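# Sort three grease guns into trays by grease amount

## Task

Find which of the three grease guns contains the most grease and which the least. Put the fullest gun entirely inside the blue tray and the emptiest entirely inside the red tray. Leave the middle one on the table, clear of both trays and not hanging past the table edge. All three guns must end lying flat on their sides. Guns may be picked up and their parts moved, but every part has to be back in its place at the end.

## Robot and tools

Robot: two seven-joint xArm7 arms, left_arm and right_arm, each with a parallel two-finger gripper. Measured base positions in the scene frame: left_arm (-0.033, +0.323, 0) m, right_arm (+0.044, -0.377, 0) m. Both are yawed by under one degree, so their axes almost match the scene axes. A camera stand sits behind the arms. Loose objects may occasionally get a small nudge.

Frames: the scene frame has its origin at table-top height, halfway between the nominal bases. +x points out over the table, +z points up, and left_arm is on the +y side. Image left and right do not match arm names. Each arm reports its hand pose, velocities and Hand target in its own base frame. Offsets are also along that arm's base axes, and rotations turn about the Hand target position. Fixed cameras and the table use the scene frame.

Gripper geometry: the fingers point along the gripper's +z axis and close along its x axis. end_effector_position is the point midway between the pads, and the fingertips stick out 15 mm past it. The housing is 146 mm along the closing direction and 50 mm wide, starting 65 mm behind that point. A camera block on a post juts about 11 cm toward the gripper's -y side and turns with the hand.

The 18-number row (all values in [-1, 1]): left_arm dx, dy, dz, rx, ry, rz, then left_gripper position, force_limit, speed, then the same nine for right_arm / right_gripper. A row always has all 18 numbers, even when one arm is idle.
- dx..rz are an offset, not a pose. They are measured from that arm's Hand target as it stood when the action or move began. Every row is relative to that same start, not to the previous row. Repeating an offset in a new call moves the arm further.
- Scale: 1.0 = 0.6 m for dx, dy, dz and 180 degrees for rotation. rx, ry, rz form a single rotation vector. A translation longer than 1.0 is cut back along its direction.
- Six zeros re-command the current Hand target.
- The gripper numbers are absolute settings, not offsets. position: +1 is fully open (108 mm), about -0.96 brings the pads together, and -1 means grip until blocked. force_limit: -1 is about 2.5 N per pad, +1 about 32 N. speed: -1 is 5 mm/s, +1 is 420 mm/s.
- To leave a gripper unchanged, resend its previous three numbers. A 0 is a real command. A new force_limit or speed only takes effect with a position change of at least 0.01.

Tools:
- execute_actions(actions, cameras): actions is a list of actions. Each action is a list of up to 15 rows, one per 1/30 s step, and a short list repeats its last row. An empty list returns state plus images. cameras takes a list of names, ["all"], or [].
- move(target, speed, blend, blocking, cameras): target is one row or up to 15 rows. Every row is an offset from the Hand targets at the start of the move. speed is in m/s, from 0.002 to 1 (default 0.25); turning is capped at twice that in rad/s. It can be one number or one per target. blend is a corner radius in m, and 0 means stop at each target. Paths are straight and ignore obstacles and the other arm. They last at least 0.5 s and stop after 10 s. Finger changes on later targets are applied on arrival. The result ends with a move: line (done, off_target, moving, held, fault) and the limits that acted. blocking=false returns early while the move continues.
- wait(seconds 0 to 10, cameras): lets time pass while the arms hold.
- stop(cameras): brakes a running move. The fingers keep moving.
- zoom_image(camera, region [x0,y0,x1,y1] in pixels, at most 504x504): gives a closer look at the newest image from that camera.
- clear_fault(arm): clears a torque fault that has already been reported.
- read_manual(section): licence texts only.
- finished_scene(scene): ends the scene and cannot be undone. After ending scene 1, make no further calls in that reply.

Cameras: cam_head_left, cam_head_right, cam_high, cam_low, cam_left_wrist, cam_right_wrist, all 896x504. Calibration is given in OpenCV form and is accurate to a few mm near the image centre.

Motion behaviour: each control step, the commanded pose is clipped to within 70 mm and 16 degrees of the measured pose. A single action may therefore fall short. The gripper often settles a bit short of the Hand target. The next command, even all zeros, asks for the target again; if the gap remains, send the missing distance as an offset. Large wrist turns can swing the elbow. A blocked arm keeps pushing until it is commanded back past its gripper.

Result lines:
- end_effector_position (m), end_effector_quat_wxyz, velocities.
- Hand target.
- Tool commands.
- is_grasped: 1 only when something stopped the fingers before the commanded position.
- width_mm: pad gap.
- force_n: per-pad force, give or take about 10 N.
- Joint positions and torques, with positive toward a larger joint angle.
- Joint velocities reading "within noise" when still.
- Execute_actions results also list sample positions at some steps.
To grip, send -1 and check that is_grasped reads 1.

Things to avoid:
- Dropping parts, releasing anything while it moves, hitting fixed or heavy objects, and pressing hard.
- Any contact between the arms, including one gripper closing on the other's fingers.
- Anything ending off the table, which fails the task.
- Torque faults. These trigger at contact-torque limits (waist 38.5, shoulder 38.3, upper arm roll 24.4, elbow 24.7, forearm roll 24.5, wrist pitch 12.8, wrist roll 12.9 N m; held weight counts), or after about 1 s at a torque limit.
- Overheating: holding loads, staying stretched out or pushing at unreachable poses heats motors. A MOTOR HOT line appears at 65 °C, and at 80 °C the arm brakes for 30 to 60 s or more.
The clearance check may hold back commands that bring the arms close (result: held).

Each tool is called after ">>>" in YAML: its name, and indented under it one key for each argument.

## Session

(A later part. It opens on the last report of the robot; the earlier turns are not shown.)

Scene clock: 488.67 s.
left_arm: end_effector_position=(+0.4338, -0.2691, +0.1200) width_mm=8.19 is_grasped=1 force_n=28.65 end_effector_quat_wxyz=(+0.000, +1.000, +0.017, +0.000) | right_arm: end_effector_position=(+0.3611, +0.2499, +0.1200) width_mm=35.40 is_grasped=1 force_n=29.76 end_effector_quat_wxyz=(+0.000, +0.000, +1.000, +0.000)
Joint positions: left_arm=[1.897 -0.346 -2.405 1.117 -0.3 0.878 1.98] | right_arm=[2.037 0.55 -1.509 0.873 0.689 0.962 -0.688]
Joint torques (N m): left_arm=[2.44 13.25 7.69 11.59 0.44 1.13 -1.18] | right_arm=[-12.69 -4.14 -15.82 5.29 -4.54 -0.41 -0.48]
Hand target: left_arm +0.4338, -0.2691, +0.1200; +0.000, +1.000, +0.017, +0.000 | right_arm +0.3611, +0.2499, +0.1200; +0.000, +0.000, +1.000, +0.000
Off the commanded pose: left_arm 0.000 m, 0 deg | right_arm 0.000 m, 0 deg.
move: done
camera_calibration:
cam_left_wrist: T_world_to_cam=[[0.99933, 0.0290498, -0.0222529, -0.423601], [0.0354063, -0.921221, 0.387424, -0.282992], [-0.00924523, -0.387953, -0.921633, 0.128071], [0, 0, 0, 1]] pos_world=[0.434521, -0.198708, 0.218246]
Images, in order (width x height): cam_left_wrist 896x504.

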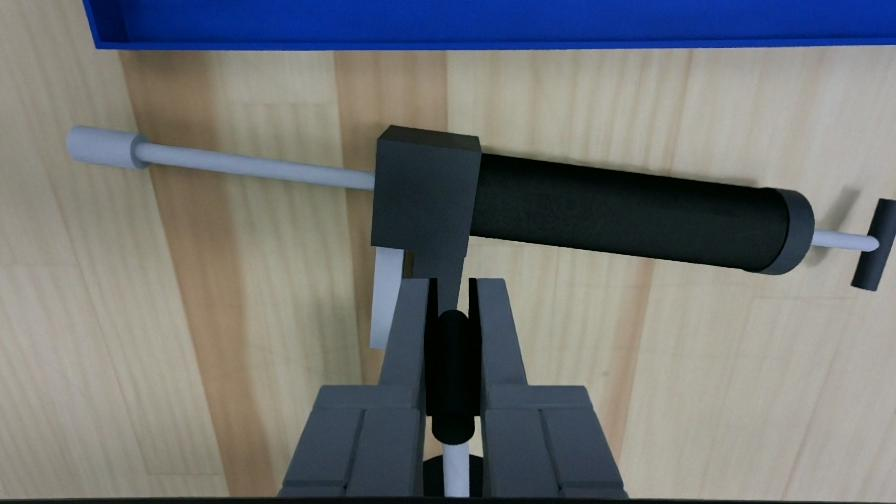

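>>> move:
  target:
    - [0.0023, -0.0683, 0, 0, 0, 0, -1.0, 0.0, -0.7, 0, 0, 0, 0, 0, 0, -1.0, 1.0, -0.7]
    - [0.0023, -0.0683, 0, 0, 0, 0, 0.3, 1.0, -0.5, 0, 0, 0, 0, 0, 0, -1.0, 1.0, -0.7]
    - [0.0023, -0.0683, 0.2167, 0, 0, 0, 0.3, 1.0, -0.5, 0, 0, 0, 0, 0, 0, -1.0, 1.0, -0.7]
    - [-0.0063, 0.1985, 0.2167, 0, 0, 0, 0.3, 1.0, -0.5, 0.0648, -0.0248, 0, 0, 0, 0.4936, -1.0, 1.0, -0.7]
    - [-0.0063, 0.1985, 0.2167, 0, 0, 0, 0.3, 1.0, -0.5, 0.0648, -0.0248, -0.1625, 0, 0, 0.4936, -1.0, 1.0, -0.7]
    - [-0.0063, 0.1985, 0.2167, 0, 0, 0, 0.3, 1.0, -0.5, 0.0648, -0.0248, -0.1625, 0, 0, 0.4936, 0.04, 1.0, -0.7]
    - [-0.0063, 0.1985, 0.2167, 0, 0, 0, 0.3, 1.0, -0.5, 0.0648, -0.0248, 0.0, 0, 0, 0.4936, 0.04, 1.0, -0.7]
  speed: [0.06, 0.1, 0.2, 0.45, 0.12, 0.1, 0.2]
  blend: [0, 0, 0.01, 0.005, 0, 0, 0]
  cameras: ["cam_right_wrist", "cam_high"]

Scene clock: 547.87 s.
left_arm: end_effector_position=(+0.4300, -0.1500, +0.2500) width_mm=69.50 is_grasped=0 force_n=0.00 end_effector_quat_wxyz=(+0.000, +1.000, +0.017, +0.000) | right_arm: end_effector_position=(+0.3999, +0.2350, +0.1200) width_mm=55.19 is_grasped=0 force_n=0.00 end_effector_quat_wxyz=(+0.000, +0.700, -0.714, +0.000)
Joint positions: left_arm=[1.904 0.098 -2.27 1.101 0.082 1.166 1.922] | right_arm=[1.648 0.299 -1.154 0.936 0.367 0.847 -2.075]
Joint torques (N m): left_arm=[4.72 23.46 0.64 10.24 1.74 -2.84 0.78] | right_arm=[5.59 -17.01 -7.21 9.16 -2.73 -1.45 1.54]
Hand target: left_arm +0.4300, -0.1500, +0.2500; +0.000, +1.000, +0.017, +0.000 | right_arm +0.4000, +0.2350, +0.1200; +0.000, +0.700, -0.714, +0.000
Off the commanded pose: left_arm 0.000 m, 0 deg | right_arm 0.000 m, 0 deg.
move: done
camera_calibration:
cam_right_wrist: T_world_to_cam=[[-0.0112082, -0.999912, 0.00706486, 0.230885], [-0.929566, 0.0130228, 0.368425, 0.352178], [-0.368485, -0.00243787, -0.92963, 0.376358], [0, 0, 0, 1]] pos_world=[0.468643, 0.227196, 0.218491]
Images, in order (width x height): cam_high 896x504, cam_right_wrist 896x504.

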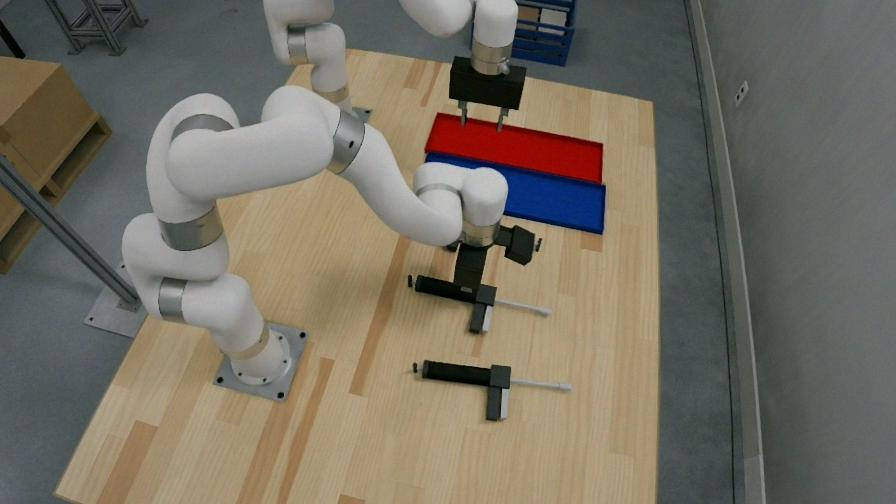

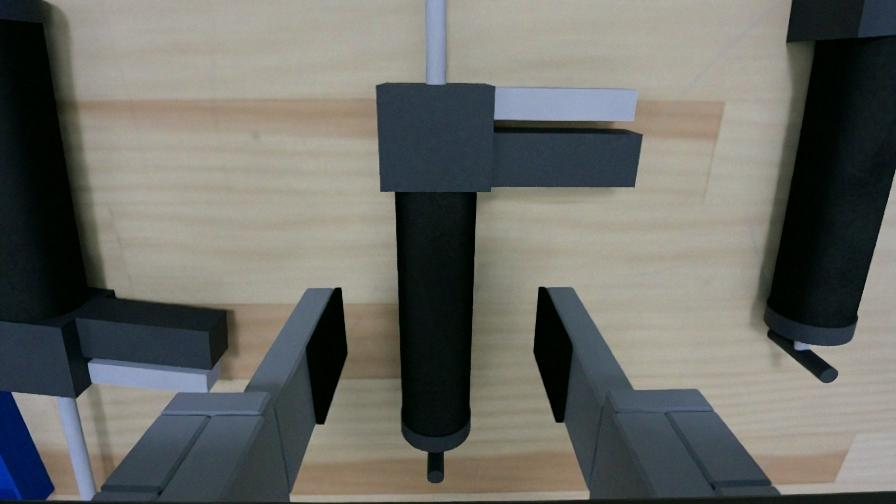

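>>> move:
  target:
    - [0, 0, 0, 0, 0, 0, 0.3, 1.0, -0.5, 0.0988, -0.2963, 0, 0, 0, 0.0395, 0.2, 1.0, -0.5]
    - [0, 0, 0, 0, 0, 0, 0.3, 1.0, -0.5, 0.0988, -0.2963, -0.1625, 0, 0, 0.0395, 0.2, 1.0, -0.5]
    - [0, 0, 0, 0, 0, 0, 0.3, 1.0, -0.5, 0.0988, -0.2963, -0.1625, 0, 0, 0.0395, -1.0, 1.0, -0.7]
    - [0, 0, 0, 0, 0, 0, 0.3, 1.0, -0.5, 0.0988, -0.2963, 0, 0, 0, 0.0395, -1.0, 1.0, -0.7]
    - [0.0083, -0.1, -0.0833, 0, 0, 0, 0.3, 1.0, -0.5, -0.0648, 0.0248, 0, 0, 0, -0.4936, -1.0, 1.0, -0.7]
  speed: [0.35, 0.13, 0.1, 0.2, 0.45]
  blend: [0.005, 0, 0, 0.02, 0]
  cameras: ["cam_right_wrist"]

Scene clock: 580.53 s.
left_arm: end_effector_position=(+0.4350, -0.2100, +0.2001) width_mm=69.50 is_grasped=0 force_n=0.00 end_effector_quat_wxyz=(+0.000, +1.000, +0.017, +0.000) | right_arm: end_effector_position=(+0.3611, +0.2499, +0.1200) width_mm=36.07 is_grasped=1 force_n=40.28 end_effector_quat_wxyz=(+0.000, +0.000, +1.000, +0.000)
Joint positions: left_arm=[1.874 -0.103 -2.3 1.107 -0.089 1.04 1.94] | right_arm=[2.037 0.556 -1.511 0.874 0.696 0.965 -0.693]
Joint torques (N m): left_arm=[-4.31 10.53 -0.02 16.91 -2.27 -2.9 0.97] | right_arm=[5.72 -0.64 -11.36 17.79 3.31 -0.43 1.56]
Hand target: left_arm +0.4350, -0.2100, +0.2001; +0.000, +1.000, +0.017, +0.000 | right_arm +0.3611, +0.2499, +0.1200; +0.000, +0.000, +1.000, +0.000
Off the commanded pose: left_arm 0.000 m, 0 deg | right_arm 0.000 m, 0 deg.
move: done
camera_calibration:
cam_right_wrist: T_world_to_cam=[[-0.999937, -0.00877203, 0.00703658, 0.354653], [-0.00556512, 0.929731, 0.368199, -0.246699], [-0.00977198, 0.368136, -0.929721, 0.139991], [0, 0, 0, 1]] pos_world=[0.354626, 0.180939, 0.218492]
Images, in order (width x height): cam_right_wrist 896x504.

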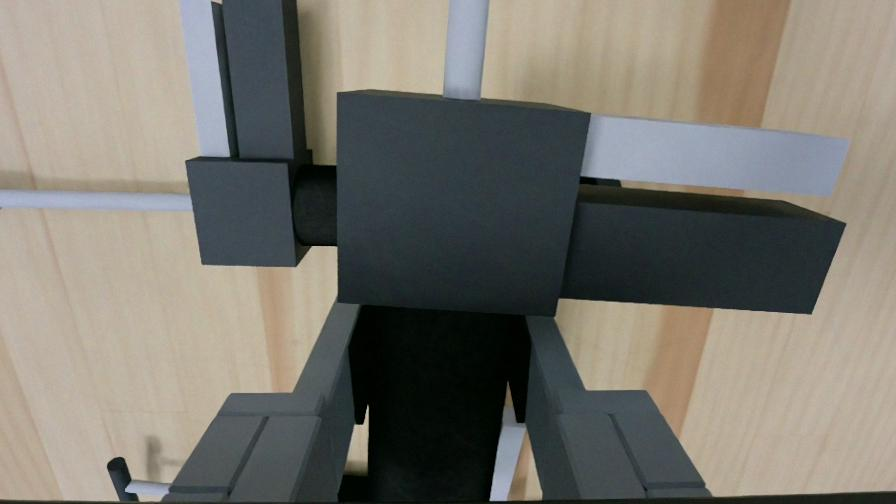

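>>> move:
  target:
    - [0.0118, -0.1633, 0, 0, 0, 0, 0.3, 1.0, -0.5, 0, 0, 0, 0, 0, 0, -1.0, 1.0, -0.7]
    - [0.0118, -0.1633, -0.1335, 0, 0, 0, 0.3, 1.0, -0.5, 0, 0, 0, 0, 0, 0, -1.0, 1.0, -0.7]
    - [0.0118, -0.1633, -0.1335, 0, 0, 0, -1.0, 0.0, -0.7, 0, 0, 0, 0, 0, 0, -1.0, 1.0, -0.7]
    - [0.0121, -0.1533, -0.1335, 0, 0, 0, -1.0, 0.0, -0.7, 0, 0, 0, 0, 0, 0, -1.0, 1.0, -0.7]
  speed: [0.2, 0.15, 0.1, 0.04]
  cameras: ["cam_left_wrist"]

Scene clock: 600.57 s.
left_arm: end_effector_position=(+0.4423, -0.3019, +0.1199) width_mm=8.13 is_grasped=1 force_n=33.26 end_effector_quat_wxyz=(+0.000, +1.000, +0.017, +0.000) | right_arm: end_effector_position=(+0.3610, +0.2499, +0.1200) width_mm=35.80 is_grasped=1 force_n=30.12 end_effector_quat_wxyz=(+0.000, +0.000, +1.000, +0.000)
Joint positions: left_arm=[1.902 -0.43 -2.432 1.227 -0.348 0.922 1.962] | right_arm=[2.037 0.556 -1.511 0.874 0.696 0.966 -0.693]
Joint torques (N m): left_arm=[4.82 40.41 9.15 8.04 1.38 -2.49 0.93] | right_arm=[-2.69 -0.28 -12.53 15.86 3.31 -3.08 -0.41]
Hand target: left_arm +0.4423, -0.3019, +0.1200; +0.000, +1.000, +0.017, +0.000 | right_arm +0.3611, +0.2499, +0.1200; +0.000, +0.000, +1.000, +0.000
Off the commanded pose: left_arm 0.000 m, 0 deg | right_arm 0.000 m, 0 deg.
move: done
camera_calibration:
cam_left_wrist: T_world_to_cam=[[0.99933, 0.0290518, -0.0222502, -0.43104], [0.0354063, -0.921257, 0.38734, -0.313587], [-0.00924522, -0.387868, -0.921669, 0.115413], [0, 0, 0, 1]] pos_world=[0.442921, -0.231607, 0.218246]
Images, in order (width x height): cam_left_wrist 896x504.

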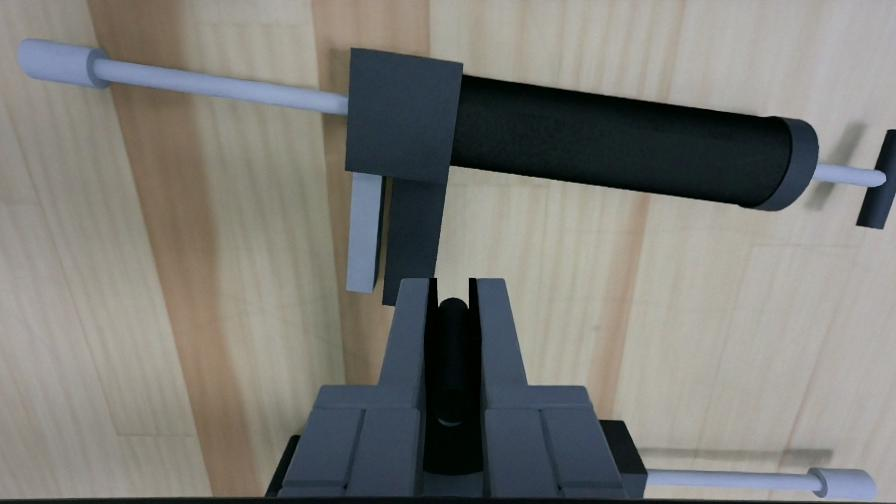

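>>> move:
  target: [0.0005, 0.025, 0, 0, 0, 0, -1.0, 0.0, -0.7, 0, 0, 0, 0, 0, 0, -1.0, 1.0, -0.7]
  speed: 0.04

>>> move:
  target: [0.0005, 0.025, 0, 0, 0, 0, -1.0, 0.0, -0.7, 0, 0, 0, 0, 0, 0, -1.0, 1.0, -0.7]
  speed: 0.04
  cameras: ["cam_left_wrist"]

Scene clock: 612.13 s.
left_arm: end_effector_position=(+0.4426, -0.2870, +0.1200) width_mm=8.13 is_grasped=1 force_n=33.27 end_effector_quat_wxyz=(+0.000, +1.000, +0.017, +0.000) | right_arm: end_effector_position=(+0.3611, +0.2499, +0.1200) width_mm=35.80 is_grasped=1 force_n=31.67 end_effector_quat_wxyz=(+0.000, +0.000, +1.000, +0.000)
Joint positions: left_arm=[1.906 -0.405 -2.418 1.191 -0.337 0.908 1.981] | right_arm=[2.037 0.556 -1.511 0.874 0.696 0.965 -0.693]
Joint torques (N m): left_arm=[6.87 39.99 9.4 8.33 3.27 -2.7 1] | right_arm=[-2.61 -1.03 -12.99 10.85 2.75 -3.56 -0.35]
Hand target: left_arm +0.4426, -0.2869, +0.1200; +0.000, +1.000, +0.017, +0.000 | right_arm +0.3611, +0.2499, +0.1200; +0.000, +0.000, +1.000, +0.000
Off the commanded pose: left_arm 0.000 m, 0 deg | right_arm 0.000 m, 0 deg.
move: done

Scene clock: 612.90 s.
left_arm: end_effector_position=(+0.4429, -0.2720, +0.1200) width_mm=8.13 is_grasped=1 force_n=33.27 end_effector_quat_wxyz=(+0.000, +1.000, +0.017, +0.000) | right_arm: end_effector_position=(+0.3611, +0.2499, +0.1200) width_mm=35.80 is_grasped=1 force_n=32.88 end_effector_quat_wxyz=(+0.000, +0.000, +1.000, +0.000)
Joint positions: left_arm=[1.911 -0.38 -2.405 1.157 -0.325 0.895 2] | right_arm=[2.037 0.556 -1.511 0.874 0.696 0.965 -0.693]
Joint torques (N m): left_arm=[7.35 38.49 9.35 8.59 3.25 -3.08 0.73] | right_arm=[-2.58 -1.39 -11.86 10.09 2.08 -3.06 -0.23]
Hand target: left_arm +0.4429, -0.2719, +0.1200; +0.000, +1.000, +0.017, +0.000 | right_arm +0.3611, +0.2499, +0.1200; +0.000, +0.000, +1.000, +0.000
Off the commanded pose: left_arm 0.000 m, 0 deg | right_arm 0.000 m, 0 deg.
move: done
camera_calibration:
cam_left_wrist: T_world_to_cam=[[0.99933, 0.0290498, -0.0222529, -0.432511], [0.0354063, -0.921221, 0.387424, -0.285983], [-0.00924523, -0.387953, -0.921633, 0.127029], [0, 0, 0, 1]] pos_world=[0.443521, -0.201608, 0.218246]
Images, in order (width x height): cam_left_wrist 896x504.

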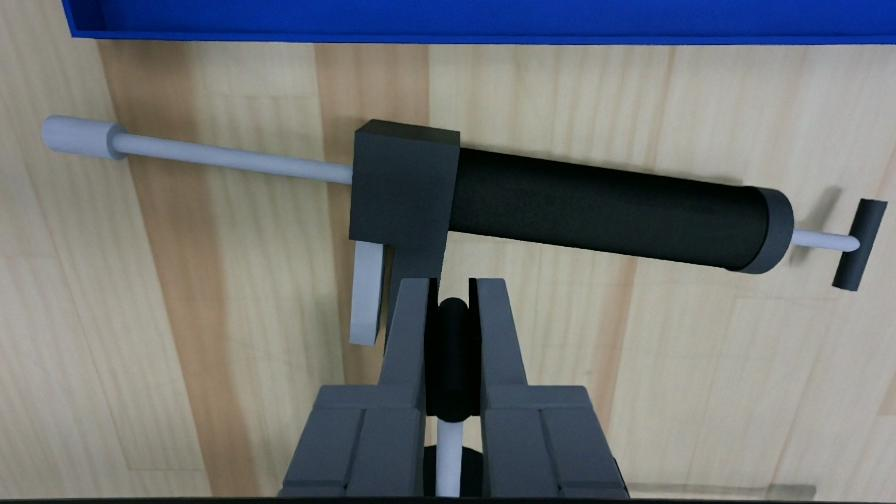

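>>> move:
  target: [0.0008, 0.0417, 0, 0, 0, 0, -1.0, 0.0, -0.7, 0, 0, 0, 0, 0, 0, -1.0, 1.0, -0.7]
  speed: 0.05

>>> move:
  target: [0.0007, 0.0333, 0, 0, 0, 0, -1.0, 0.0, -0.7, 0, 0, 0, 0, 0, 0, -1.0, 1.0, -0.7]
  speed: 0.05

Scene clock: 621.20 s.
left_arm: end_effector_position=(+0.4433, -0.2469, +0.1200) width_mm=8.13 is_grasped=1 force_n=33.28 end_effector_quat_wxyz=(+0.000, +1.000, +0.017, +0.000) | right_arm: end_effector_position=(+0.3611, +0.2499, +0.1200) width_mm=35.80 is_grasped=1 force_n=34.61 end_effector_quat_wxyz=(+0.000, +0.000, +1.000, +0.000)
Joint positions: left_arm=[1.92 -0.341 -2.381 1.105 -0.305 0.876 2.031] | right_arm=[2.037 0.556 -1.511 0.874 0.696 0.965 -0.693]
Joint torques (N m): left_arm=[7.53 37.31 9.09 8.97 3.32 -3.07 0.96] | right_arm=[-2.32 -3.78 -6.73 10.15 -0.24 -0.44 0.25]
Hand target: left_arm +0.4434, -0.2469, +0.1200; +0.000, +1.000, +0.017, +0.000 | right_arm +0.3611, +0.2499, +0.1200; +0.000, +0.000, +1.000, +0.000
Off the commanded pose: left_arm 0.000 m, 0 deg | right_arm 0.000 m, 0 deg.
move: done

Scene clock: 621.97 s.
left_arm: end_effector_position=(+0.4437, -0.2272, +0.1199) width_mm=8.13 is_grasped=1 force_n=33.29 end_effector_quat_wxyz=(+0.000, +1.000, +0.016, +0.000) | right_arm: end_effector_position=(+0.3610, +0.2501, +0.1200) width_mm=35.80 is_grasped=1 force_n=38.21 end_effector_quat_wxyz=(+0.000, -0.001, +1.000, +0.000)
Joint positions: left_arm=[1.93 -0.312 -2.362 1.067 -0.288 0.862 2.057] | right_arm=[2.037 0.556 -1.511 0.874 0.696 0.965 -0.693]
Joint torques (N m): left_arm=[24.87 31.07 21.56 5.03 9.59 -2.03 0.81] | right_arm=[-7.36 -3.88 -14.59 2.44 -1.61 -0.57 0.24]
Hand target: left_arm +0.4438, -0.2269, +0.1200; +0.000, +1.000, +0.017, +0.000 | right_arm +0.3611, +0.2499, +0.1200; +0.000, +0.000, +1.000, +0.000
Off the commanded pose: left_arm 0.000 m, 0 deg | right_arm 0.000 m, 0 deg.
move: done

>>> move:
  target:
    - [-0.0028, -0.1368, 0, 0, 0, 0, -1.0, 0.0, -0.7, 0, 0, 0, 0, 0, 0, -1.0, 1.0, -0.7]
    - [-0.0028, -0.1368, 0, 0, 0, 0, 0.3, 1.0, -0.4, 0, 0, 0, 0, 0, 0, -1.0, 1.0, -0.7]
    - [-0.0028, -0.1368, 0.2167, 0, 0, 0, 0.3, 1.0, -0.4, 0, 0, 0, 0, 0, 0, -1.0, 1.0, -0.7]
    - [-0.0028, -0.05, 0.2167, 0, 0, 0, 0.3, 1.0, -0.4, -0.0877, -0.215, 0, 0, 0, 0.5, -1.0, 1.0, -0.7]
    - [0.0413, -0.0615, 0.0333, 0, 0, 0.4588, 0.3, 1.0, -0.4, -0.0877, -0.215, -0.1625, 0, 0, 0.5, -1.0, 1.0, -0.7]
    - [0.0413, -0.0615, 0.0333, 0, 0, 0.4588, 0.3, 1.0, -0.4, -0.0877, -0.215, -0.1625, 0, 0, 0.5, 0.04, 1.0, -0.5]
    - [0.0413, -0.0615, 0.0333, 0, 0, 0.4588, 0.3, 1.0, -0.4, -0.0877, -0.215, 0.0, 0, 0, 0.5, 0.04, 1.0, -0.5]
  speed: [0.08, 0.1, 0.3, 0.45, 0.45, 0.1, 0.3]
  blend: [0, 0, 0.01, 0.005, 0, 0, 0]
  cameras: ["cam_left_wrist", "cam_right_wrist"]

Scene clock: 667.83 s.
left_arm: end_effector_position=(+0.4686, -0.2638, +0.1399) width_mm=69.50 is_grasped=0 force_n=0.00 end_effector_quat_wxyz=(+0.000, +0.740, +0.672, +0.000) | right_arm: end_effector_position=(+0.3085, +0.1209, +0.1200) width_mm=55.19 is_grasped=0 force_n=0.00 end_effector_quat_wxyz=(+0.000, +0.707, -0.707, +0.000)
Joint positions: left_arm=[1.83 -0.476 -2.232 1.265 -0.443 1.004 0.67] | right_arm=[2.568 0.506 -2.178 0.487 0.546 0.871 -2.404]
Joint torques (N m): left_arm=[-6.63 15.91 9.92 15.54 0.11 -2.44 -0.72] | right_arm=[5.93 9.29 -7.21 8.54 3.66 -0.31 -1.46]
Hand target: left_arm +0.4686, -0.2638, +0.1399; +0.000, +0.740, +0.672, +0.000 | right_arm +0.3085, +0.1209, +0.1200; +0.000, +0.707, -0.707, +0.000
Off the commanded pose: left_arm 0.000 m, 0 deg | right_arm 0.000 m, 0 deg.
move: done
camera_calibration:
cam_left_wrist: T_world_to_cam=[[0.100188, 0.994719, -0.0222795, 0.218085], [0.918095, -0.0837936, 0.387402, -0.47974], [0.383489, -0.0592677, -0.921642, 0.0514681], [0, 0, 0, 1]] pos_world=[0.39886, -0.254082, 0.238146]
cam_right_wrist: T_world_to_cam=[[0.0089017, -0.999935, 0.00709297, 0.10951], [-0.929729, -0.00566491, 0.3682, 0.271044], [-0.368136, -0.00987215, -0.92972, 0.343186], [0, 0, 0, 1]] pos_world=[0.377362, 0.114426, 0.218492]
Images, in order (width x height): cam_left_wrist 896x504, cam_right_wrist 896x504.

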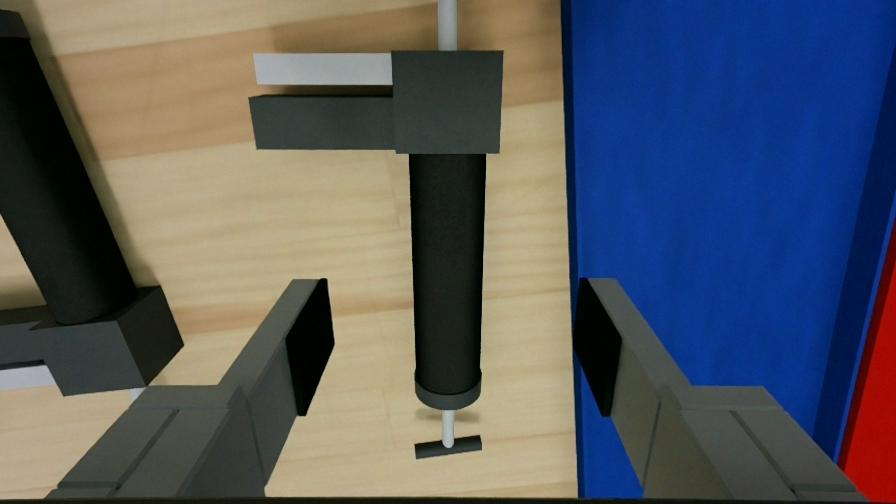

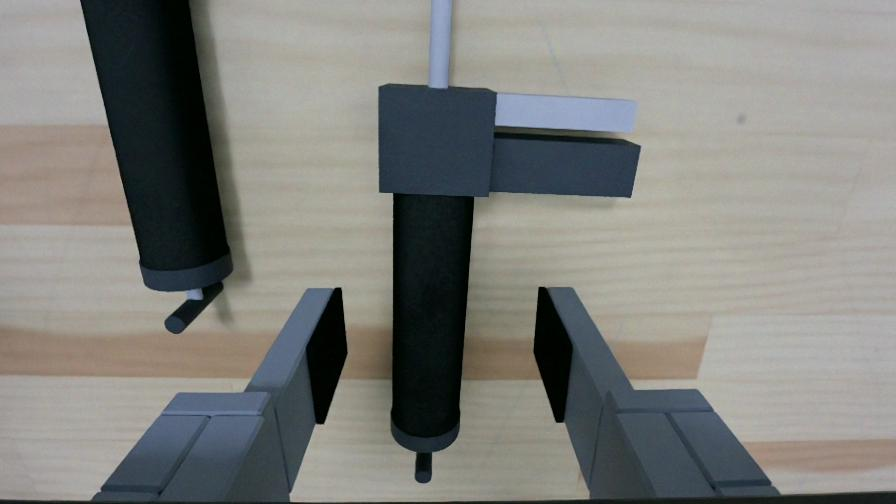

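>>> move:
  target:
    - [0, 0, -0.1967, 0, 0, 0, 0.3, 1.0, -0.4, 0, 0.03, 0.1333, 0, 0, 0, 0.3, 1.0, -0.4]
    - [0, 0, -0.1967, 0, 0, 0, -1.0, 1.0, -0.6, 0, 0.03, 0.1333, 0, 0, 0, 0.3, 1.0, -0.4]
    - [0, 0, -0.0333, 0, 0, 0, -1.0, 1.0, -0.6, 0, 0.06, 0.1333, 0, 0, -0.2, 0.3, 1.0, -0.4]
    - [-0.1143, 0.1063, -0.0333, 0, 0, -0.4588, -1.0, 1.0, -0.6, 0.0, 0.15, 0.1333, 0, 0, -0.5, 0.3, 1.0, -0.4]
    - [-0.1143, 0.1063, -0.0333, 0, 0, -0.4588, -1.0, 1.0, -0.6, 0.0362, 0.3502, 0.1333, 0, 0, -0.5, 0.3, 1.0, -0.4]
    - [-0.1143, 0.1063, -0.0333, 0, 0, -0.4588, -1.0, 1.0, -0.6, 0.0362, 0.3502, 0, 0, 0, -0.5, 0.3, 1.0, -0.4]
  speed: [0.15, 0.1, 0.25, 0.45, 0.3, 0.15]
  blend: [0, 0, 0.01, 0, 0.005, 0]
  cameras: ["cam_left_wrist", "cam_right_wrist"]

Scene clock: 703.47 s.
left_arm: end_effector_position=(+0.4000, -0.2001, +0.1200) width_mm=34.93 is_grasped=1 force_n=49.05 end_effector_quat_wxyz=(+0.000, +1.000, +0.017, +0.000) | right_arm: end_effector_position=(+0.3302, +0.3310, +0.1200) width_mm=69.50 is_grasped=0 force_n=0.00 end_effector_quat_wxyz=(+0.000, +0.000, +1.000, +0.000)
Joint positions: left_arm=[1.856 -0.11 -2.312 0.861 -0.114 0.789 1.944] | right_arm=[2.108 0.906 -1.541 1.016 0.994 1.219 -0.688]
Joint torques (N m): left_arm=[6.18 30.89 -0.07 9.94 -0.42 -2.96 0.89] | right_arm=[-5.08 -4.44 -8.84 8.56 3.49 -3.34 -1.46]
Hand target: left_arm +0.4000, -0.2001, +0.1200; +0.000, +1.000, +0.017, +0.000 | right_arm +0.3302, +0.3310, +0.1200; +0.000, +0.000, +1.000, +0.000
Off the commanded pose: left_arm 0.000 m, 0 deg | right_arm 0.000 m, 0 deg.
move: done
camera_calibration:
cam_left_wrist: T_world_to_cam=[[0.99933, 0.0290498, -0.0222529, -0.391728], [0.0354063, -0.921221, 0.387424, -0.218228], [-0.00924523, -0.387953, -0.921633, 0.154526], [0, 0, 0, 1]] pos_world=[0.400621, -0.129708, 0.218246]
cam_right_wrist: T_world_to_cam=[[-0.999936, -0.00880807, 0.0071309, 0.324455], [-0.00556482, 0.929765, 0.368113, -0.322262], [-0.00987242, 0.368049, -0.929754, 0.109897], [0, 0, 0, 1]] pos_world=[0.323726, 0.262038, 0.218492]
Images, in order (width x height): cam_left_wrist 896x504, cam_right_wrist 896x504.

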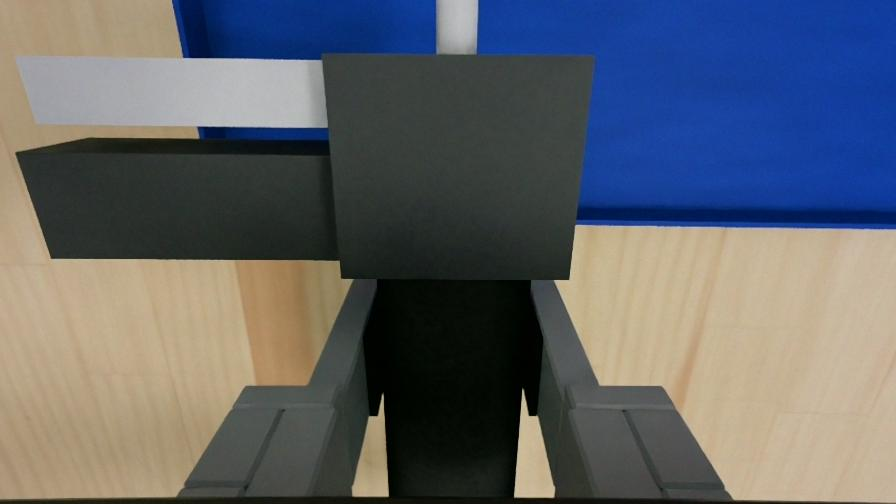

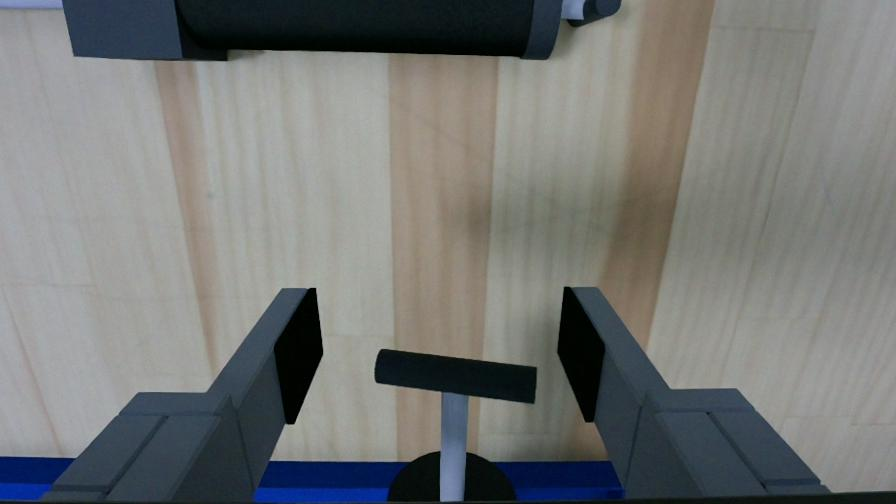

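>>> move:
  target:
    - [0, 0, 0, 0, 0, 0, -1.0, 1.0, -0.6, 0, 0.0083, 0, 0, 0, 0, 0.3, 1.0, -0.4]
    - [0, 0, 0, 0, 0, 0, -1.0, 1.0, -0.6, 0, 0.0083, 0, 0, 0, 0, -1.0, 0.0, -0.7]
    - [0, 0, 0, 0, 0, 0, -1.0, 1.0, -0.6, 0, -0.0083, 0, 0, 0, 0, -1.0, 0.0, -0.7]
  speed: [0.1, 0.1, 0.04]
  cameras: ["cam_right_wrist"]

>>> move:
  target: [0, 0, 0, 0, 0, 0, -1.0, 1.0, -0.6, 0, -0.025, 0, 0, 0, 0, -1.0, 0.0, -0.7]
  speed: 0.04

>>> move:
  target: [0, 0, 0, 0, 0, 0, -1.0, 1.0, -0.6, 0, -0.025, 0, 0, 0, 0, -1.0, 0.0, -0.7]
  speed: 0.04

Scene clock: 719.40 s.
left_arm: end_effector_position=(+0.4000, -0.2001, +0.1200) width_mm=34.93 is_grasped=1 force_n=48.07 end_effector_quat_wxyz=(+0.000, +1.000, +0.017, +0.000) | right_arm: end_effector_position=(+0.3302, +0.3261, +0.1200) width_mm=39.29 is_grasped=1 force_n=26.10 end_effector_quat_wxyz=(+0.000, +0.000, +1.000, +0.000)
Joint positions: left_arm=[1.856 -0.11 -2.313 0.861 -0.114 0.789 1.944] | right_arm=[2.113 0.904 -1.549 1.003 0.993 1.217 -0.698]
Joint torques (N m): left_arm=[2.83 27.89 0.06 10.11 2.41 -0.32 -0.1] | right_arm=[3.17 -17.96 -18.14 5.03 -3.88 -4.31 -1.13]
Hand target: left_arm +0.4000, -0.2001, +0.1200; +0.000, +1.000, +0.017, +0.000 | right_arm +0.3302, +0.3260, +0.1200; +0.000, +0.000, +1.000, +0.000
Off the commanded pose: left_arm 0.000 m, 0 deg | right_arm 0.000 m, 0 deg.
move: done
camera_calibration:
cam_right_wrist: T_world_to_cam=[[-0.999935, -0.0089017, 0.00709297, 0.324444], [-0.00566491, 0.929729, 0.3682, -0.317684], [-0.00987215, 0.368136, -0.92972, 0.11167], [0, 0, 0, 1]] pos_world=[0.323726, 0.257138, 0.218492]
Images, in order (width x height): cam_right_wrist 896x504.

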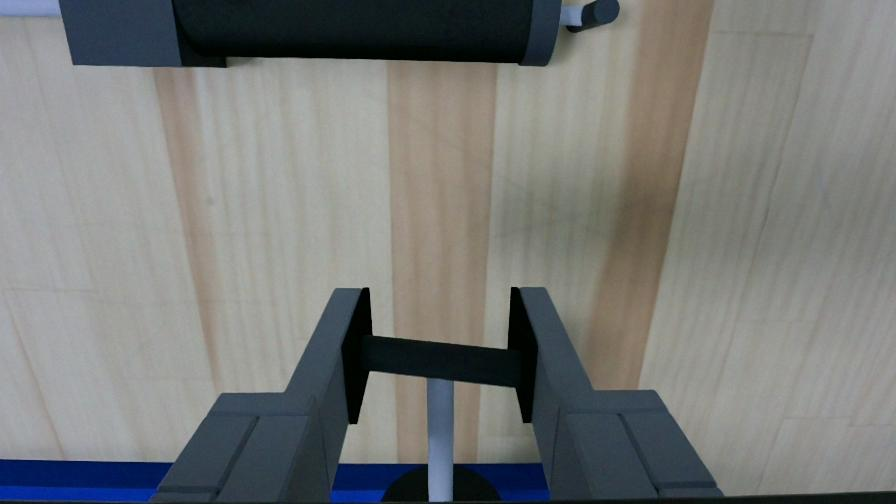

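Scene clock: 720.17 s.
left_arm: end_effector_position=(+0.3999, -0.2002, +0.1200) width_mm=34.93 is_grasped=1 force_n=47.53 end_effector_quat_wxyz=(+0.000, +1.000, +0.017, +0.000) | right_arm: end_effector_position=(+0.3302, +0.3111, +0.1200) width_mm=39.29 is_grasped=1 force_n=26.22 end_effector_quat_wxyz=(+0.000, +0.000, +1.000, +0.000)
Joint positions: left_arm=[1.856 -0.11 -2.313 0.861 -0.114 0.789 1.944] | right_arm=[2.128 0.897 -1.572 0.964 0.99 1.208 -0.727]
Joint torques (N m): left_arm=[13.06 21.52 11.37 9.92 5.79 0.65 -0.26] | right_arm=[-3.3 -14.65 -20.04 -0.53 -8.63 -4.17 -1.47]
Hand target: left_arm +0.4000, -0.2001, +0.1200; +0.000, +1.000, +0.017, +0.000 | right_arm +0.3302, +0.3110, +0.1200; +0.000, +0.000, +1.000, +0.000
Off the commanded pose: left_arm 0.000 m, 0 deg | right_arm 0.000 m, 0 deg.
move: done

Scene clock: 720.93 s.
left_arm: end_effector_position=(+0.4000, -0.2001, +0.1200) width_mm=34.93 is_grasped=1 force_n=47.28 end_effector_quat_wxyz=(+0.000, +1.000, +0.017, +0.000) | right_arm: end_effector_position=(+0.3302, +0.2961, +0.1200) width_mm=39.29 is_grasped=1 force_n=26.11 end_effector_quat_wxyz=(+0.000, +0.000, +1.000, +0.000)
Joint positions: left_arm=[1.857 -0.11 -2.313 0.861 -0.114 0.789 1.944] | right_arm=[2.141 0.89 -1.596 0.926 0.986 1.2 -0.756]
Joint torques (N m): left_arm=[16.04 12.3 12 9.68 6.23 1.6 -0.06] | right_arm=[-3.8 -13.48 -20.38 -0.91 -9.05 -4.15 -1.6]
Hand target: left_arm +0.4000, -0.2001, +0.1200; +0.000, +1.000, +0.017, +0.000 | right_arm +0.3302, +0.2960, +0.1200; +0.000, +0.000, +1.000, +0.000
Off the commanded pose: left_arm 0.000 m, 0 deg | right_arm 0.000 m, 0 deg.
move: done

>>> move:
  target:
    - [0, 0, 0, 0, 0, 0, -1.0, 1.0, -0.6, 0, 0.1175, 0, 0, 0, 0, -1.0, 0.0, -0.7]
    - [0, 0, 0, 0, 0, 0, -1.0, 1.0, -0.6, 0, 0.1175, 0, 0, 0, 0, 0.3, 1.0, -0.4]
    - [0, 0, 0, 0, 0, 0, -1.0, 1.0, -0.6, 0, 0.1175, 0.2167, 0, 0, 0, 0.3, 1.0, -0.4]
    - [0.1143, -0.1063, 0, 0, 0, 0.4588, -1.0, 1.0, -0.6, -0.0503, -0.3267, 0.2167, 0, 0, 0, 0.3, 1.0, -0.4]
    - [0.1143, -0.1063, -0.1625, 0, 0, 0.4588, -1.0, 1.0, -0.6, -0.0503, -0.3267, 0.2167, 0, 0, 0, 0.3, 1.0, -0.4]
    - [0.1143, -0.1063, -0.1625, 0, 0, 0.4588, -0.05, 1.0, -0.5, -0.0503, -0.3267, 0.2167, 0, 0, 0, 0.3, 1.0, -0.4]
    - [0.1143, -0.1063, 0.05, 0, 0, 0.4588, -0.05, 1.0, -0.5, -0.0503, -0.3267, 0.2167, 0, 0, 0, 0.3, 1.0, -0.4]
  speed: [0.08, 0.1, 0.3, 0.45, 0.13, 0.1, 0.3]
  blend: [0, 0, 0.01, 0.005, 0, 0, 0]
  cameras: ["cam_left_wrist", "cam_high"]

Scene clock: 780.47 s.
left_arm: end_effector_position=(+0.4685, -0.2638, +0.1499) width_mm=50.25 is_grasped=0 force_n=0.00 end_effector_quat_wxyz=(+0.000, +0.740, +0.672, +0.000) | right_arm: end_effector_position=(+0.3000, +0.1000, +0.2500) width_mm=69.49 is_grasped=0 force_n=0.00 end_effector_quat_wxyz=(+0.000, +0.000, +1.000, +0.000)
Joint positions: left_arm=[1.825 -0.46 -2.225 1.275 -0.424 1.025 0.658] | right_arm=[2.363 0.895 -2.321 0.713 0.613 1.445 -1.061]
Joint torques (N m): left_arm=[-6.55 37.8 11.03 15.77 2.91 0.37 -1.18] | right_arm=[-4.83 4.28 -11.11 8.91 -2.12 -3.2 -0.61]
Hand target: left_arm +0.4686, -0.2638, +0.1500; +0.000, +0.740, +0.672, +0.000 | right_arm +0.3000, +0.1000, +0.2500; +0.000, +0.000, +1.000, +0.000
Off the commanded pose: left_arm 0.000 m, 0 deg | right_arm 0.000 m, 0 deg.
move: done
camera_calibration:
cam_left_wrist: T_world_to_cam=[[0.10015, 0.994725, -0.0221965, 0.218304], [0.918149, -0.083799, 0.387273, -0.483605], [0.38337, -0.0591653, -0.921698, 0.0607725], [0, 0, 0, 1]] pos_world=[0.398859, -0.254082, 0.248147]
Images, in order (width x height): cam_high 896x504, cam_left_wrist 896x504.

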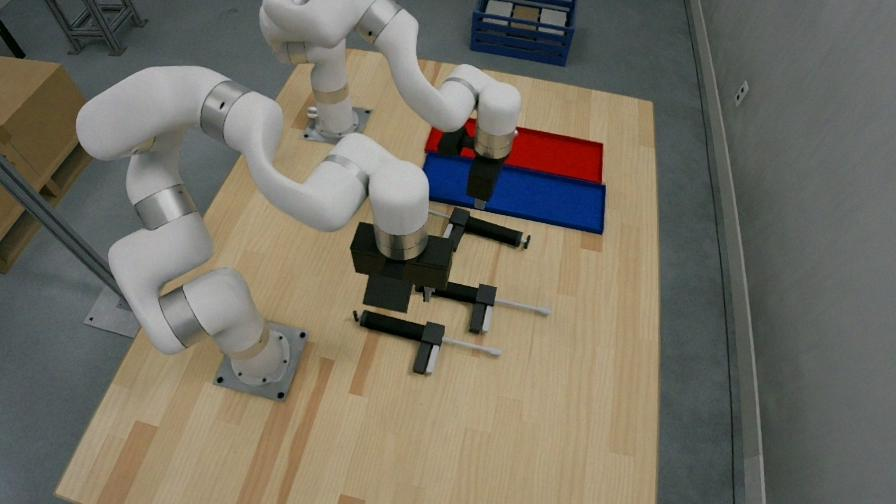

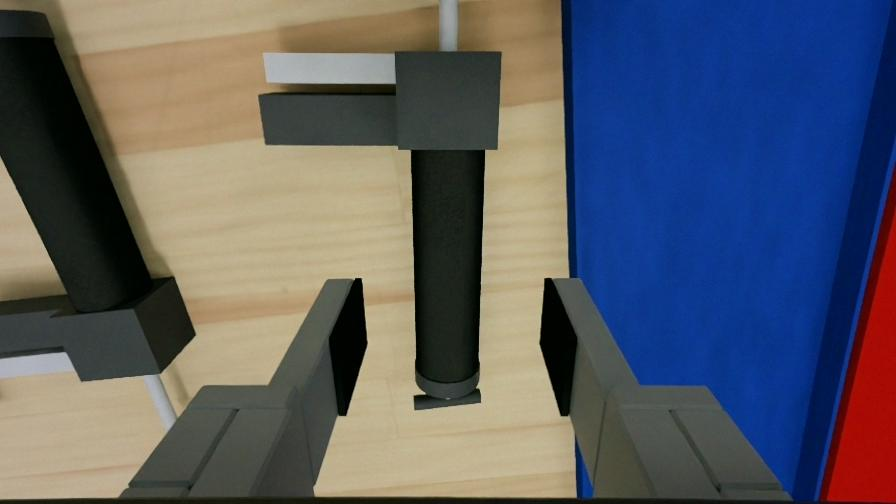

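>>> move:
  target: [-0.129, -0.507, -0.0333, 0, 0, 0.032, 0.3, 1.0, -0.4, -0.1667, -0.4167, 0.0833, 0, 0, 0, 0.3, 1.0, -0.4]
  speed: 0.35
  cameras: ["cam_left_wrist"]

Scene clock: 789.90 s.
left_arm: end_effector_position=(+0.3911, -0.5680, +0.1300) width_mm=69.50 is_grasped=0 force_n=0.00 end_effector_quat_wxyz=(+0.000, +0.705, +0.709, +0.000) | right_arm: end_effector_position=(+0.2000, -0.1500, +0.3000) width_mm=69.49 is_grasped=0 force_n=0.00 end_effector_quat_wxyz=(+0.000, +0.000, +1.000, +0.000)
Joint positions: left_arm=[1.858 -1.007 -2.473 2.205 -0.566 1.351 0.034] | right_arm=[2.148 0.834 -2.908 0.662 0.173 1.484 -1.636]
Joint torques (N m): left_arm=[6.43 31.54 4.84 15.3 1.49 0.33 -1.12] | right_arm=[-2.92 -2.79 -4.43 19.85 -2.29 -3.33 -1.43]
Hand target: left_arm +0.3912, -0.5680, +0.1300; +0.000, +0.705, +0.709, +0.000 | right_arm +0.2000, -0.1500, +0.3000; +0.000, +0.000, +1.000, +0.000
Off the commanded pose: left_arm 0.000 m, 0 deg | right_arm 0.000 m, 0 deg.
move: done
camera_calibration:
cam_left_wrist: T_world_to_cam=[[-0.000119894, 0.999751, -0.0222954, 0.570318], [0.921874, 0.00874973, 0.387391, -0.379289], [0.38749, -0.0205071, -0.921646, 0.0744296], [0, 0, 0, 1]] pos_world=[0.320884, -0.565331, 0.228246]
Images, in order (width x height): cam_left_wrist 896x504.

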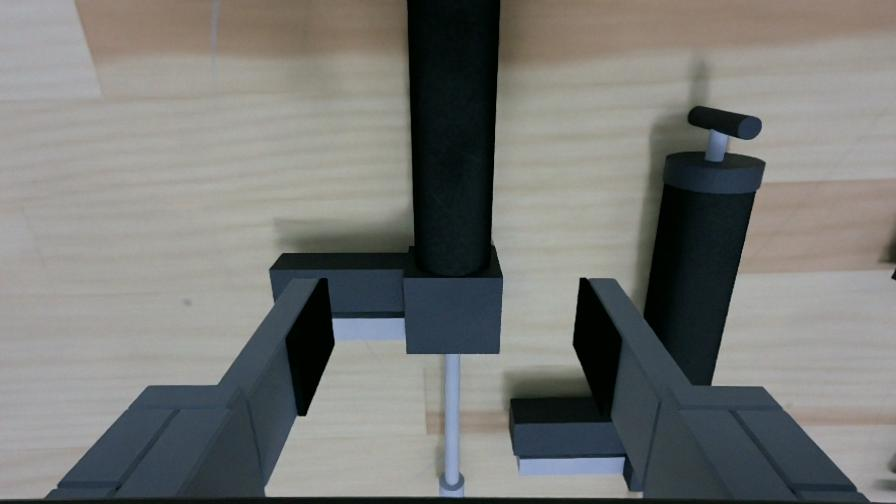

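>>> move:
  target:
    - [0.0083, 0.0033, -0.1792, 0, 0, 0, 0.3, 1.0, -0.4, 0, 0, 0, 0, 0, 0, 0.3, 1.0, -0.4]
    - [0.0083, 0.0033, -0.1792, 0, 0, 0, -1.0, 1.0, -0.6, 0, 0, 0, 0, 0, 0, 0.3, 1.0, -0.4]
    - [0.0083, 0.0033, 0, 0, 0, 0, -1.0, 1.0, -0.6, 0, 0, 0, 0, 0, 0, 0.3, 1.0, -0.4]
    - [0.1997, 0.7883, 0, 0, 0, 0.0081, -1.0, 1.0, -0.6, 0, 0, 0, 0, 0, 0, 0.3, 1.0, -0.4]
    - [0.1997, 0.7883, -0.1667, 0, 0, 0.0081, -1.0, 1.0, -0.6, 0, 0, 0, 0, 0, 0, 0.3, 1.0, -0.4]
    - [0.1997, 0.7883, -0.1757, 0, 0, 0.0081, -1.0, 1.0, -0.6, 0, 0, 0, 0, 0, 0, 0.3, 1.0, -0.4]
  speed: [0.15, 0.1, 0.25, 0.35, 0.15, 0.03]
  blend: [0, 0, 0.02, 0.01, 0.002, 0]
  cameras: ["cam_left_wrist"]

Scene clock: 811.23 s.
left_arm: end_effector_position=(+0.5110, -0.0951, +0.0246) width_mm=34.94 is_grasped=1 force_n=49.77 end_effector_quat_wxyz=(+0.000, +0.696, +0.718, +0.000) | right_arm: end_effector_position=(+0.2000, -0.1500, +0.3000) width_mm=69.49 is_grasped=0 force_n=0.00 end_effector_quat_wxyz=(+0.000, +0.000, +1.000, +0.000)
Joint positions: left_arm=[2.197 -0.662 -2.332 1.139 -0.69 0.774 1.036] | right_arm=[2.148 0.834 -2.908 0.662 0.173 1.484 -1.636]
Joint torques (N m): left_arm=[5.98 20.54 7.71 14.44 -2.36 -3.5 0.97] | right_arm=[-2.47 -2.66 -3.57 19.83 2.95 -3.45 0.28]
Hand target: left_arm +0.5110, -0.0951, +0.0246; +0.000, +0.696, +0.718, +0.000 | right_arm +0.2000, -0.1500, +0.3000; +0.000, +0.000, +1.000, +0.000
Off the commanded pose: left_arm 0.000 m, 0 deg | right_arm 0.000 m, 0 deg.
move: done
camera_calibration:
cam_left_wrist: T_world_to_cam=[[-0.0255592, 0.999425, -0.0222842, 0.108118], [0.921339, 0.0322007, 0.387425, -0.450518], [0.38792, -0.010629, -0.921632, -0.058706], [0, 0, 0, 1]] pos_world=[0.440617, -0.0941729, 0.122846]
Images, in order (width x height): cam_left_wrist 896x504.

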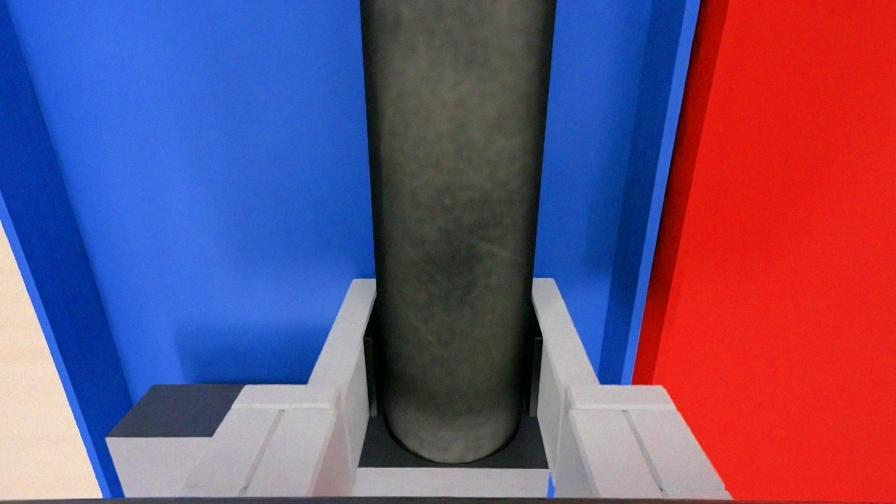

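>>> move:
  target:
    - [0, 0, 0, 0, 0, 0, -0.125, 1.0, -0.6, 0, 0, 0, 0, 0, 0, 0.3, 1.0, -0.4]
    - [0, 0, 0.1757, 0, 0, 0, -0.125, 1.0, -0.6, 0, 0, 0, 0, 0, 0, 0.3, 1.0, -0.4]
    - [-0.0468, -0.5928, 0.1757, 0, 0, -0.005, 0.3, 1.0, -0.3, 0, 0, 0, 0, 0, 0, 0.3, 1.0, -0.4]
    - [-0.0468, -0.5928, -0.0035, 0, 0, -0.005, 0.3, 1.0, -0.3, 0, 0, 0, 0, 0, 0, 0.3, 1.0, -0.4]
    - [-0.0468, -0.5928, -0.0035, 0, 0, -0.005, -1.0, 1.0, -0.6, 0, 0, 0, 0, 0, 0, 0.3, 1.0, -0.4]
    - [-0.0468, -0.5928, 0.1757, 0, 0, -0.005, -1.0, 1.0, -0.6, 0, 0, 0, 0, 0, 0, 0.3, 1.0, -0.4]
  speed: [0.1, 0.25, 0.35, 0.15, 0.1, 0.25]
  blend: [0, 0.01, 0, 0, 0, 0]
  cameras: ["cam_left_wrist"]

Scene clock: 836.93 s.
left_arm: end_effector_position=(+0.4828, -0.4507, +0.1299) width_mm=34.92 is_grasped=1 force_n=49.30 end_effector_quat_wxyz=(+0.000, +0.702, +0.712, +0.000) | right_arm: end_effector_position=(+0.2000, -0.1500, +0.3000) width_mm=69.49 is_grasped=0 force_n=0.00 end_effector_quat_wxyz=(+0.000, +0.000, +1.000, +0.000)
Joint positions: left_arm=[1.961 -0.883 -2.424 1.943 -0.564 1.254 0.291] | right_arm=[2.148 0.834 -2.908 0.662 0.173 1.484 -1.636]
Joint torques (N m): left_arm=[4.59 60.61 13.9 16.65 2.32 0.32 -1.24] | right_arm=[-0.65 -1.63 -2.07 19.7 2.22 -3.26 0.29]
Hand target: left_arm +0.4829, -0.4507, +0.1300; +0.000, +0.702, +0.712, +0.000 | right_arm +0.2000, -0.1500, +0.3000; +0.000, +0.000, +1.000, +0.000
Off the commanded pose: left_arm 0.000 m, 0 deg | right_arm 0.000 m, 0 deg.
move: done
camera_calibration:
cam_left_wrist: T_world_to_cam=[[-0.00987576, 0.999707, -0.0221074, 0.457733], [0.921792, 0.0176704, 0.387281, -0.46072], [0.387558, -0.0165538, -0.921697, 0.0429637], [0, 0, 0, 1]] pos_world=[0.412558, -0.448746, 0.228147]
Images, in order (width x height): cam_left_wrist 896x504.

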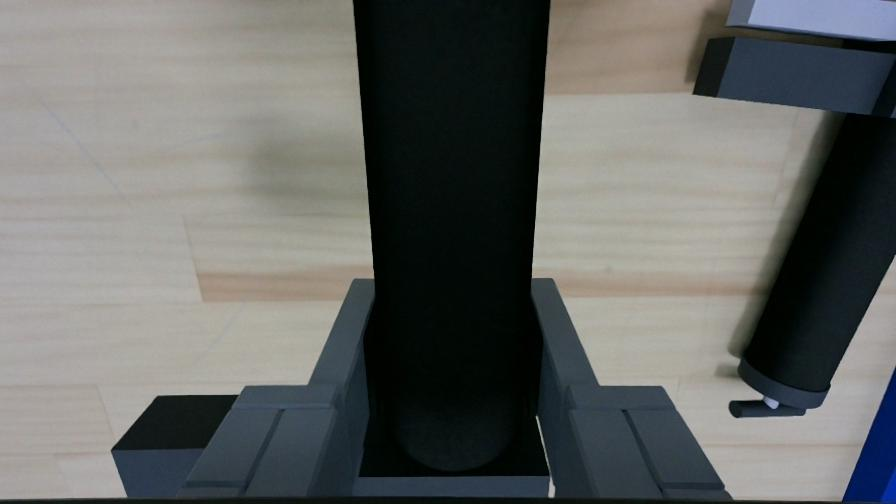

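>>> move:
  target:
    - [0.0468, 0.8512, 0, 0, 0, 0.005, -1.0, 1.0, -0.6, 0, 0, 0, 0, 0, 0, 0.3, 1.0, -0.4]
    - [0.0468, 0.8512, -0.1667, 0, 0, 0.005, -1.0, 1.0, -0.6, 0, 0, 0, 0, 0, 0, 0.3, 1.0, -0.4]
    - [0.0468, 0.8512, -0.1757, 0, 0, 0.005, -1.0, 1.0, -0.6, 0, 0, 0, 0, 0, 0, 0.3, 1.0, -0.4]
  speed: [0.35, 0.15, 0.03]
  blend: [0.01, 0.002, 0]
  cameras: ["cam_left_wrist"]

Scene clock: 849.63 s.
left_arm: end_effector_position=(+0.5110, +0.0600, +0.0246) width_mm=34.93 is_grasped=1 force_n=48.62 end_effector_quat_wxyz=(+0.000, +0.696, +0.718, +0.000) | right_arm: end_effector_position=(+0.2000, -0.1500, +0.3000) width_mm=69.49 is_grasped=0 force_n=0.00 end_effector_quat_wxyz=(+0.000, +0.000, +1.000, +0.000)
Joint positions: left_arm=[2.47 -0.662 -2.307 1.119 -0.71 0.773 1.351] | right_arm=[2.148 0.834 -2.908 0.662 0.173 1.484 -1.636]
Joint torques (N m): left_arm=[5.94 19.6 7.77 14.22 -2.32 -3.49 1.02] | right_arm=[0.19 -1.93 -0.7 19.79 1.79 -3.22 0.38]
Hand target: left_arm +0.5110, +0.0600, +0.0246; +0.000, +0.696, +0.718, +0.000 | right_arm +0.2000, -0.1500, +0.3000; +0.000, +0.000, +1.000, +0.000
Off the commanded pose: left_arm 0.000 m, 0 deg | right_arm 0.000 m, 0 deg.
move: done
camera_calibration:
cam_left_wrist: T_world_to_cam=[[-0.0255592, 0.999425, -0.0222842, -0.0468927], [0.921339, 0.0322007, 0.387425, -0.455513], [0.38792, -0.010629, -0.921632, -0.0570574], [0, 0, 0, 1]] pos_world=[0.440617, 0.0609271, 0.122846]
Images, in order (width x height): cam_left_wrist 896x504.

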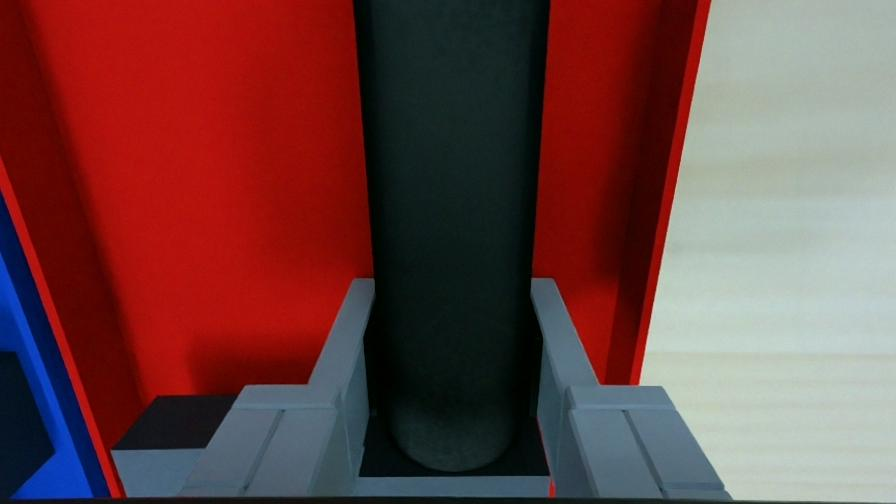

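>>> move:
  target:
    - [0, 0, 0, 0, 0, 0, -0.125, 1.0, -0.6, 0, 0, 0, 0, 0, 0, 0.3, 1.0, -0.4]
    - [0, 0, 0.25, 0, 0, 0, -0.125, 1.0, -0.6, 0, 0, 0, 0, 0, 0, 0.3, 1.0, -0.4]
  speed: [0.1, 0.25]
  cameras: ["cam_left_wrist", "cam_high"]

>>> zoom_image:
  camera: "cam_high"
  region: [400, 100, 630, 280]

Scene clock: 858.87 s.
left_arm: end_effector_position=(+0.5109, +0.0600, +0.1745) width_mm=46.18 is_grasped=0 force_n=0.00 end_effector_quat_wxyz=(+0.000, +0.696, +0.718, +0.000) | right_arm: end_effector_position=(+0.2000, -0.1500, +0.3000) width_mm=69.49 is_grasped=0 force_n=0.00 end_effector_quat_wxyz=(+0.000, +0.000, +1.000, +0.000)
Joint positions: left_arm=[2.291 -0.379 -2.068 1.206 -0.383 1.052 1.144] | right_arm=[2.148 0.834 -2.908 0.662 0.173 1.484 -1.636]
Joint torques (N m): left_arm=[-6.8 31.92 10.24 15.77 2.74 0.41 -1.19] | right_arm=[1.74 -1.43 -0.53 19.78 1.41 -3.15 0.31]
Hand target: left_arm +0.5110, +0.0600, +0.1746; +0.000, +0.696, +0.718, +0.000 | right_arm +0.2000, -0.1500, +0.3000; +0.000, +0.000, +1.000, +0.000
Off the commanded pose: left_arm 0.000 m, 0 deg | right_arm 0.000 m, 0 deg.
move: done
camera_calibration:
cam_left_wrist: T_world_to_cam=[[-0.0255639, 0.999425, -0.0222783, -0.0435518], [0.921425, 0.0322003, 0.387219, -0.513569], [0.387714, -0.010629, -0.921718, 0.0812102], [0, 0, 0, 1]] pos_world=[0.440616, 0.0609271, 0.272747]
Images, in order (width x height): cam_high 896x504, cam_left_wrist 896x504.

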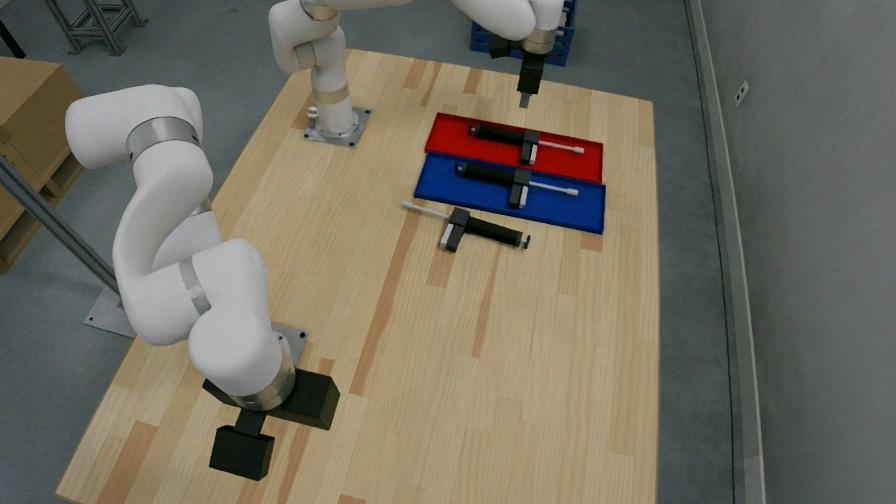

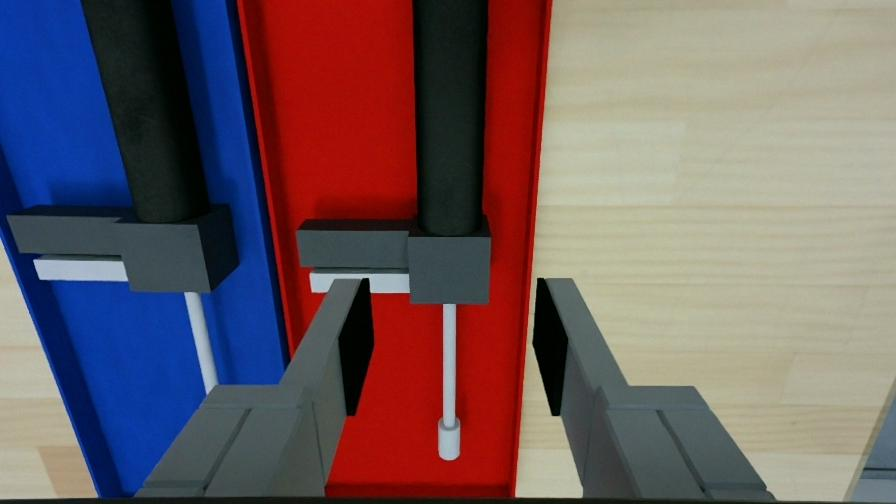

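Scaled by 2.191 from the camera's 896x504 image, which has a finer 1280x720 frame.

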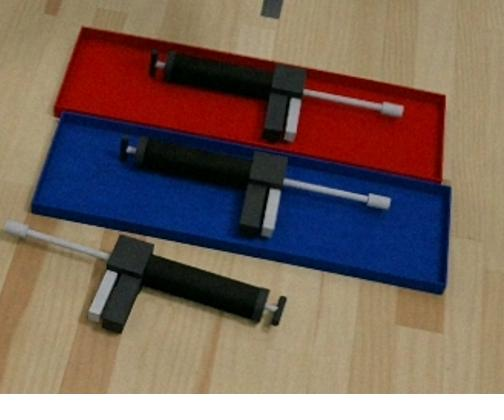

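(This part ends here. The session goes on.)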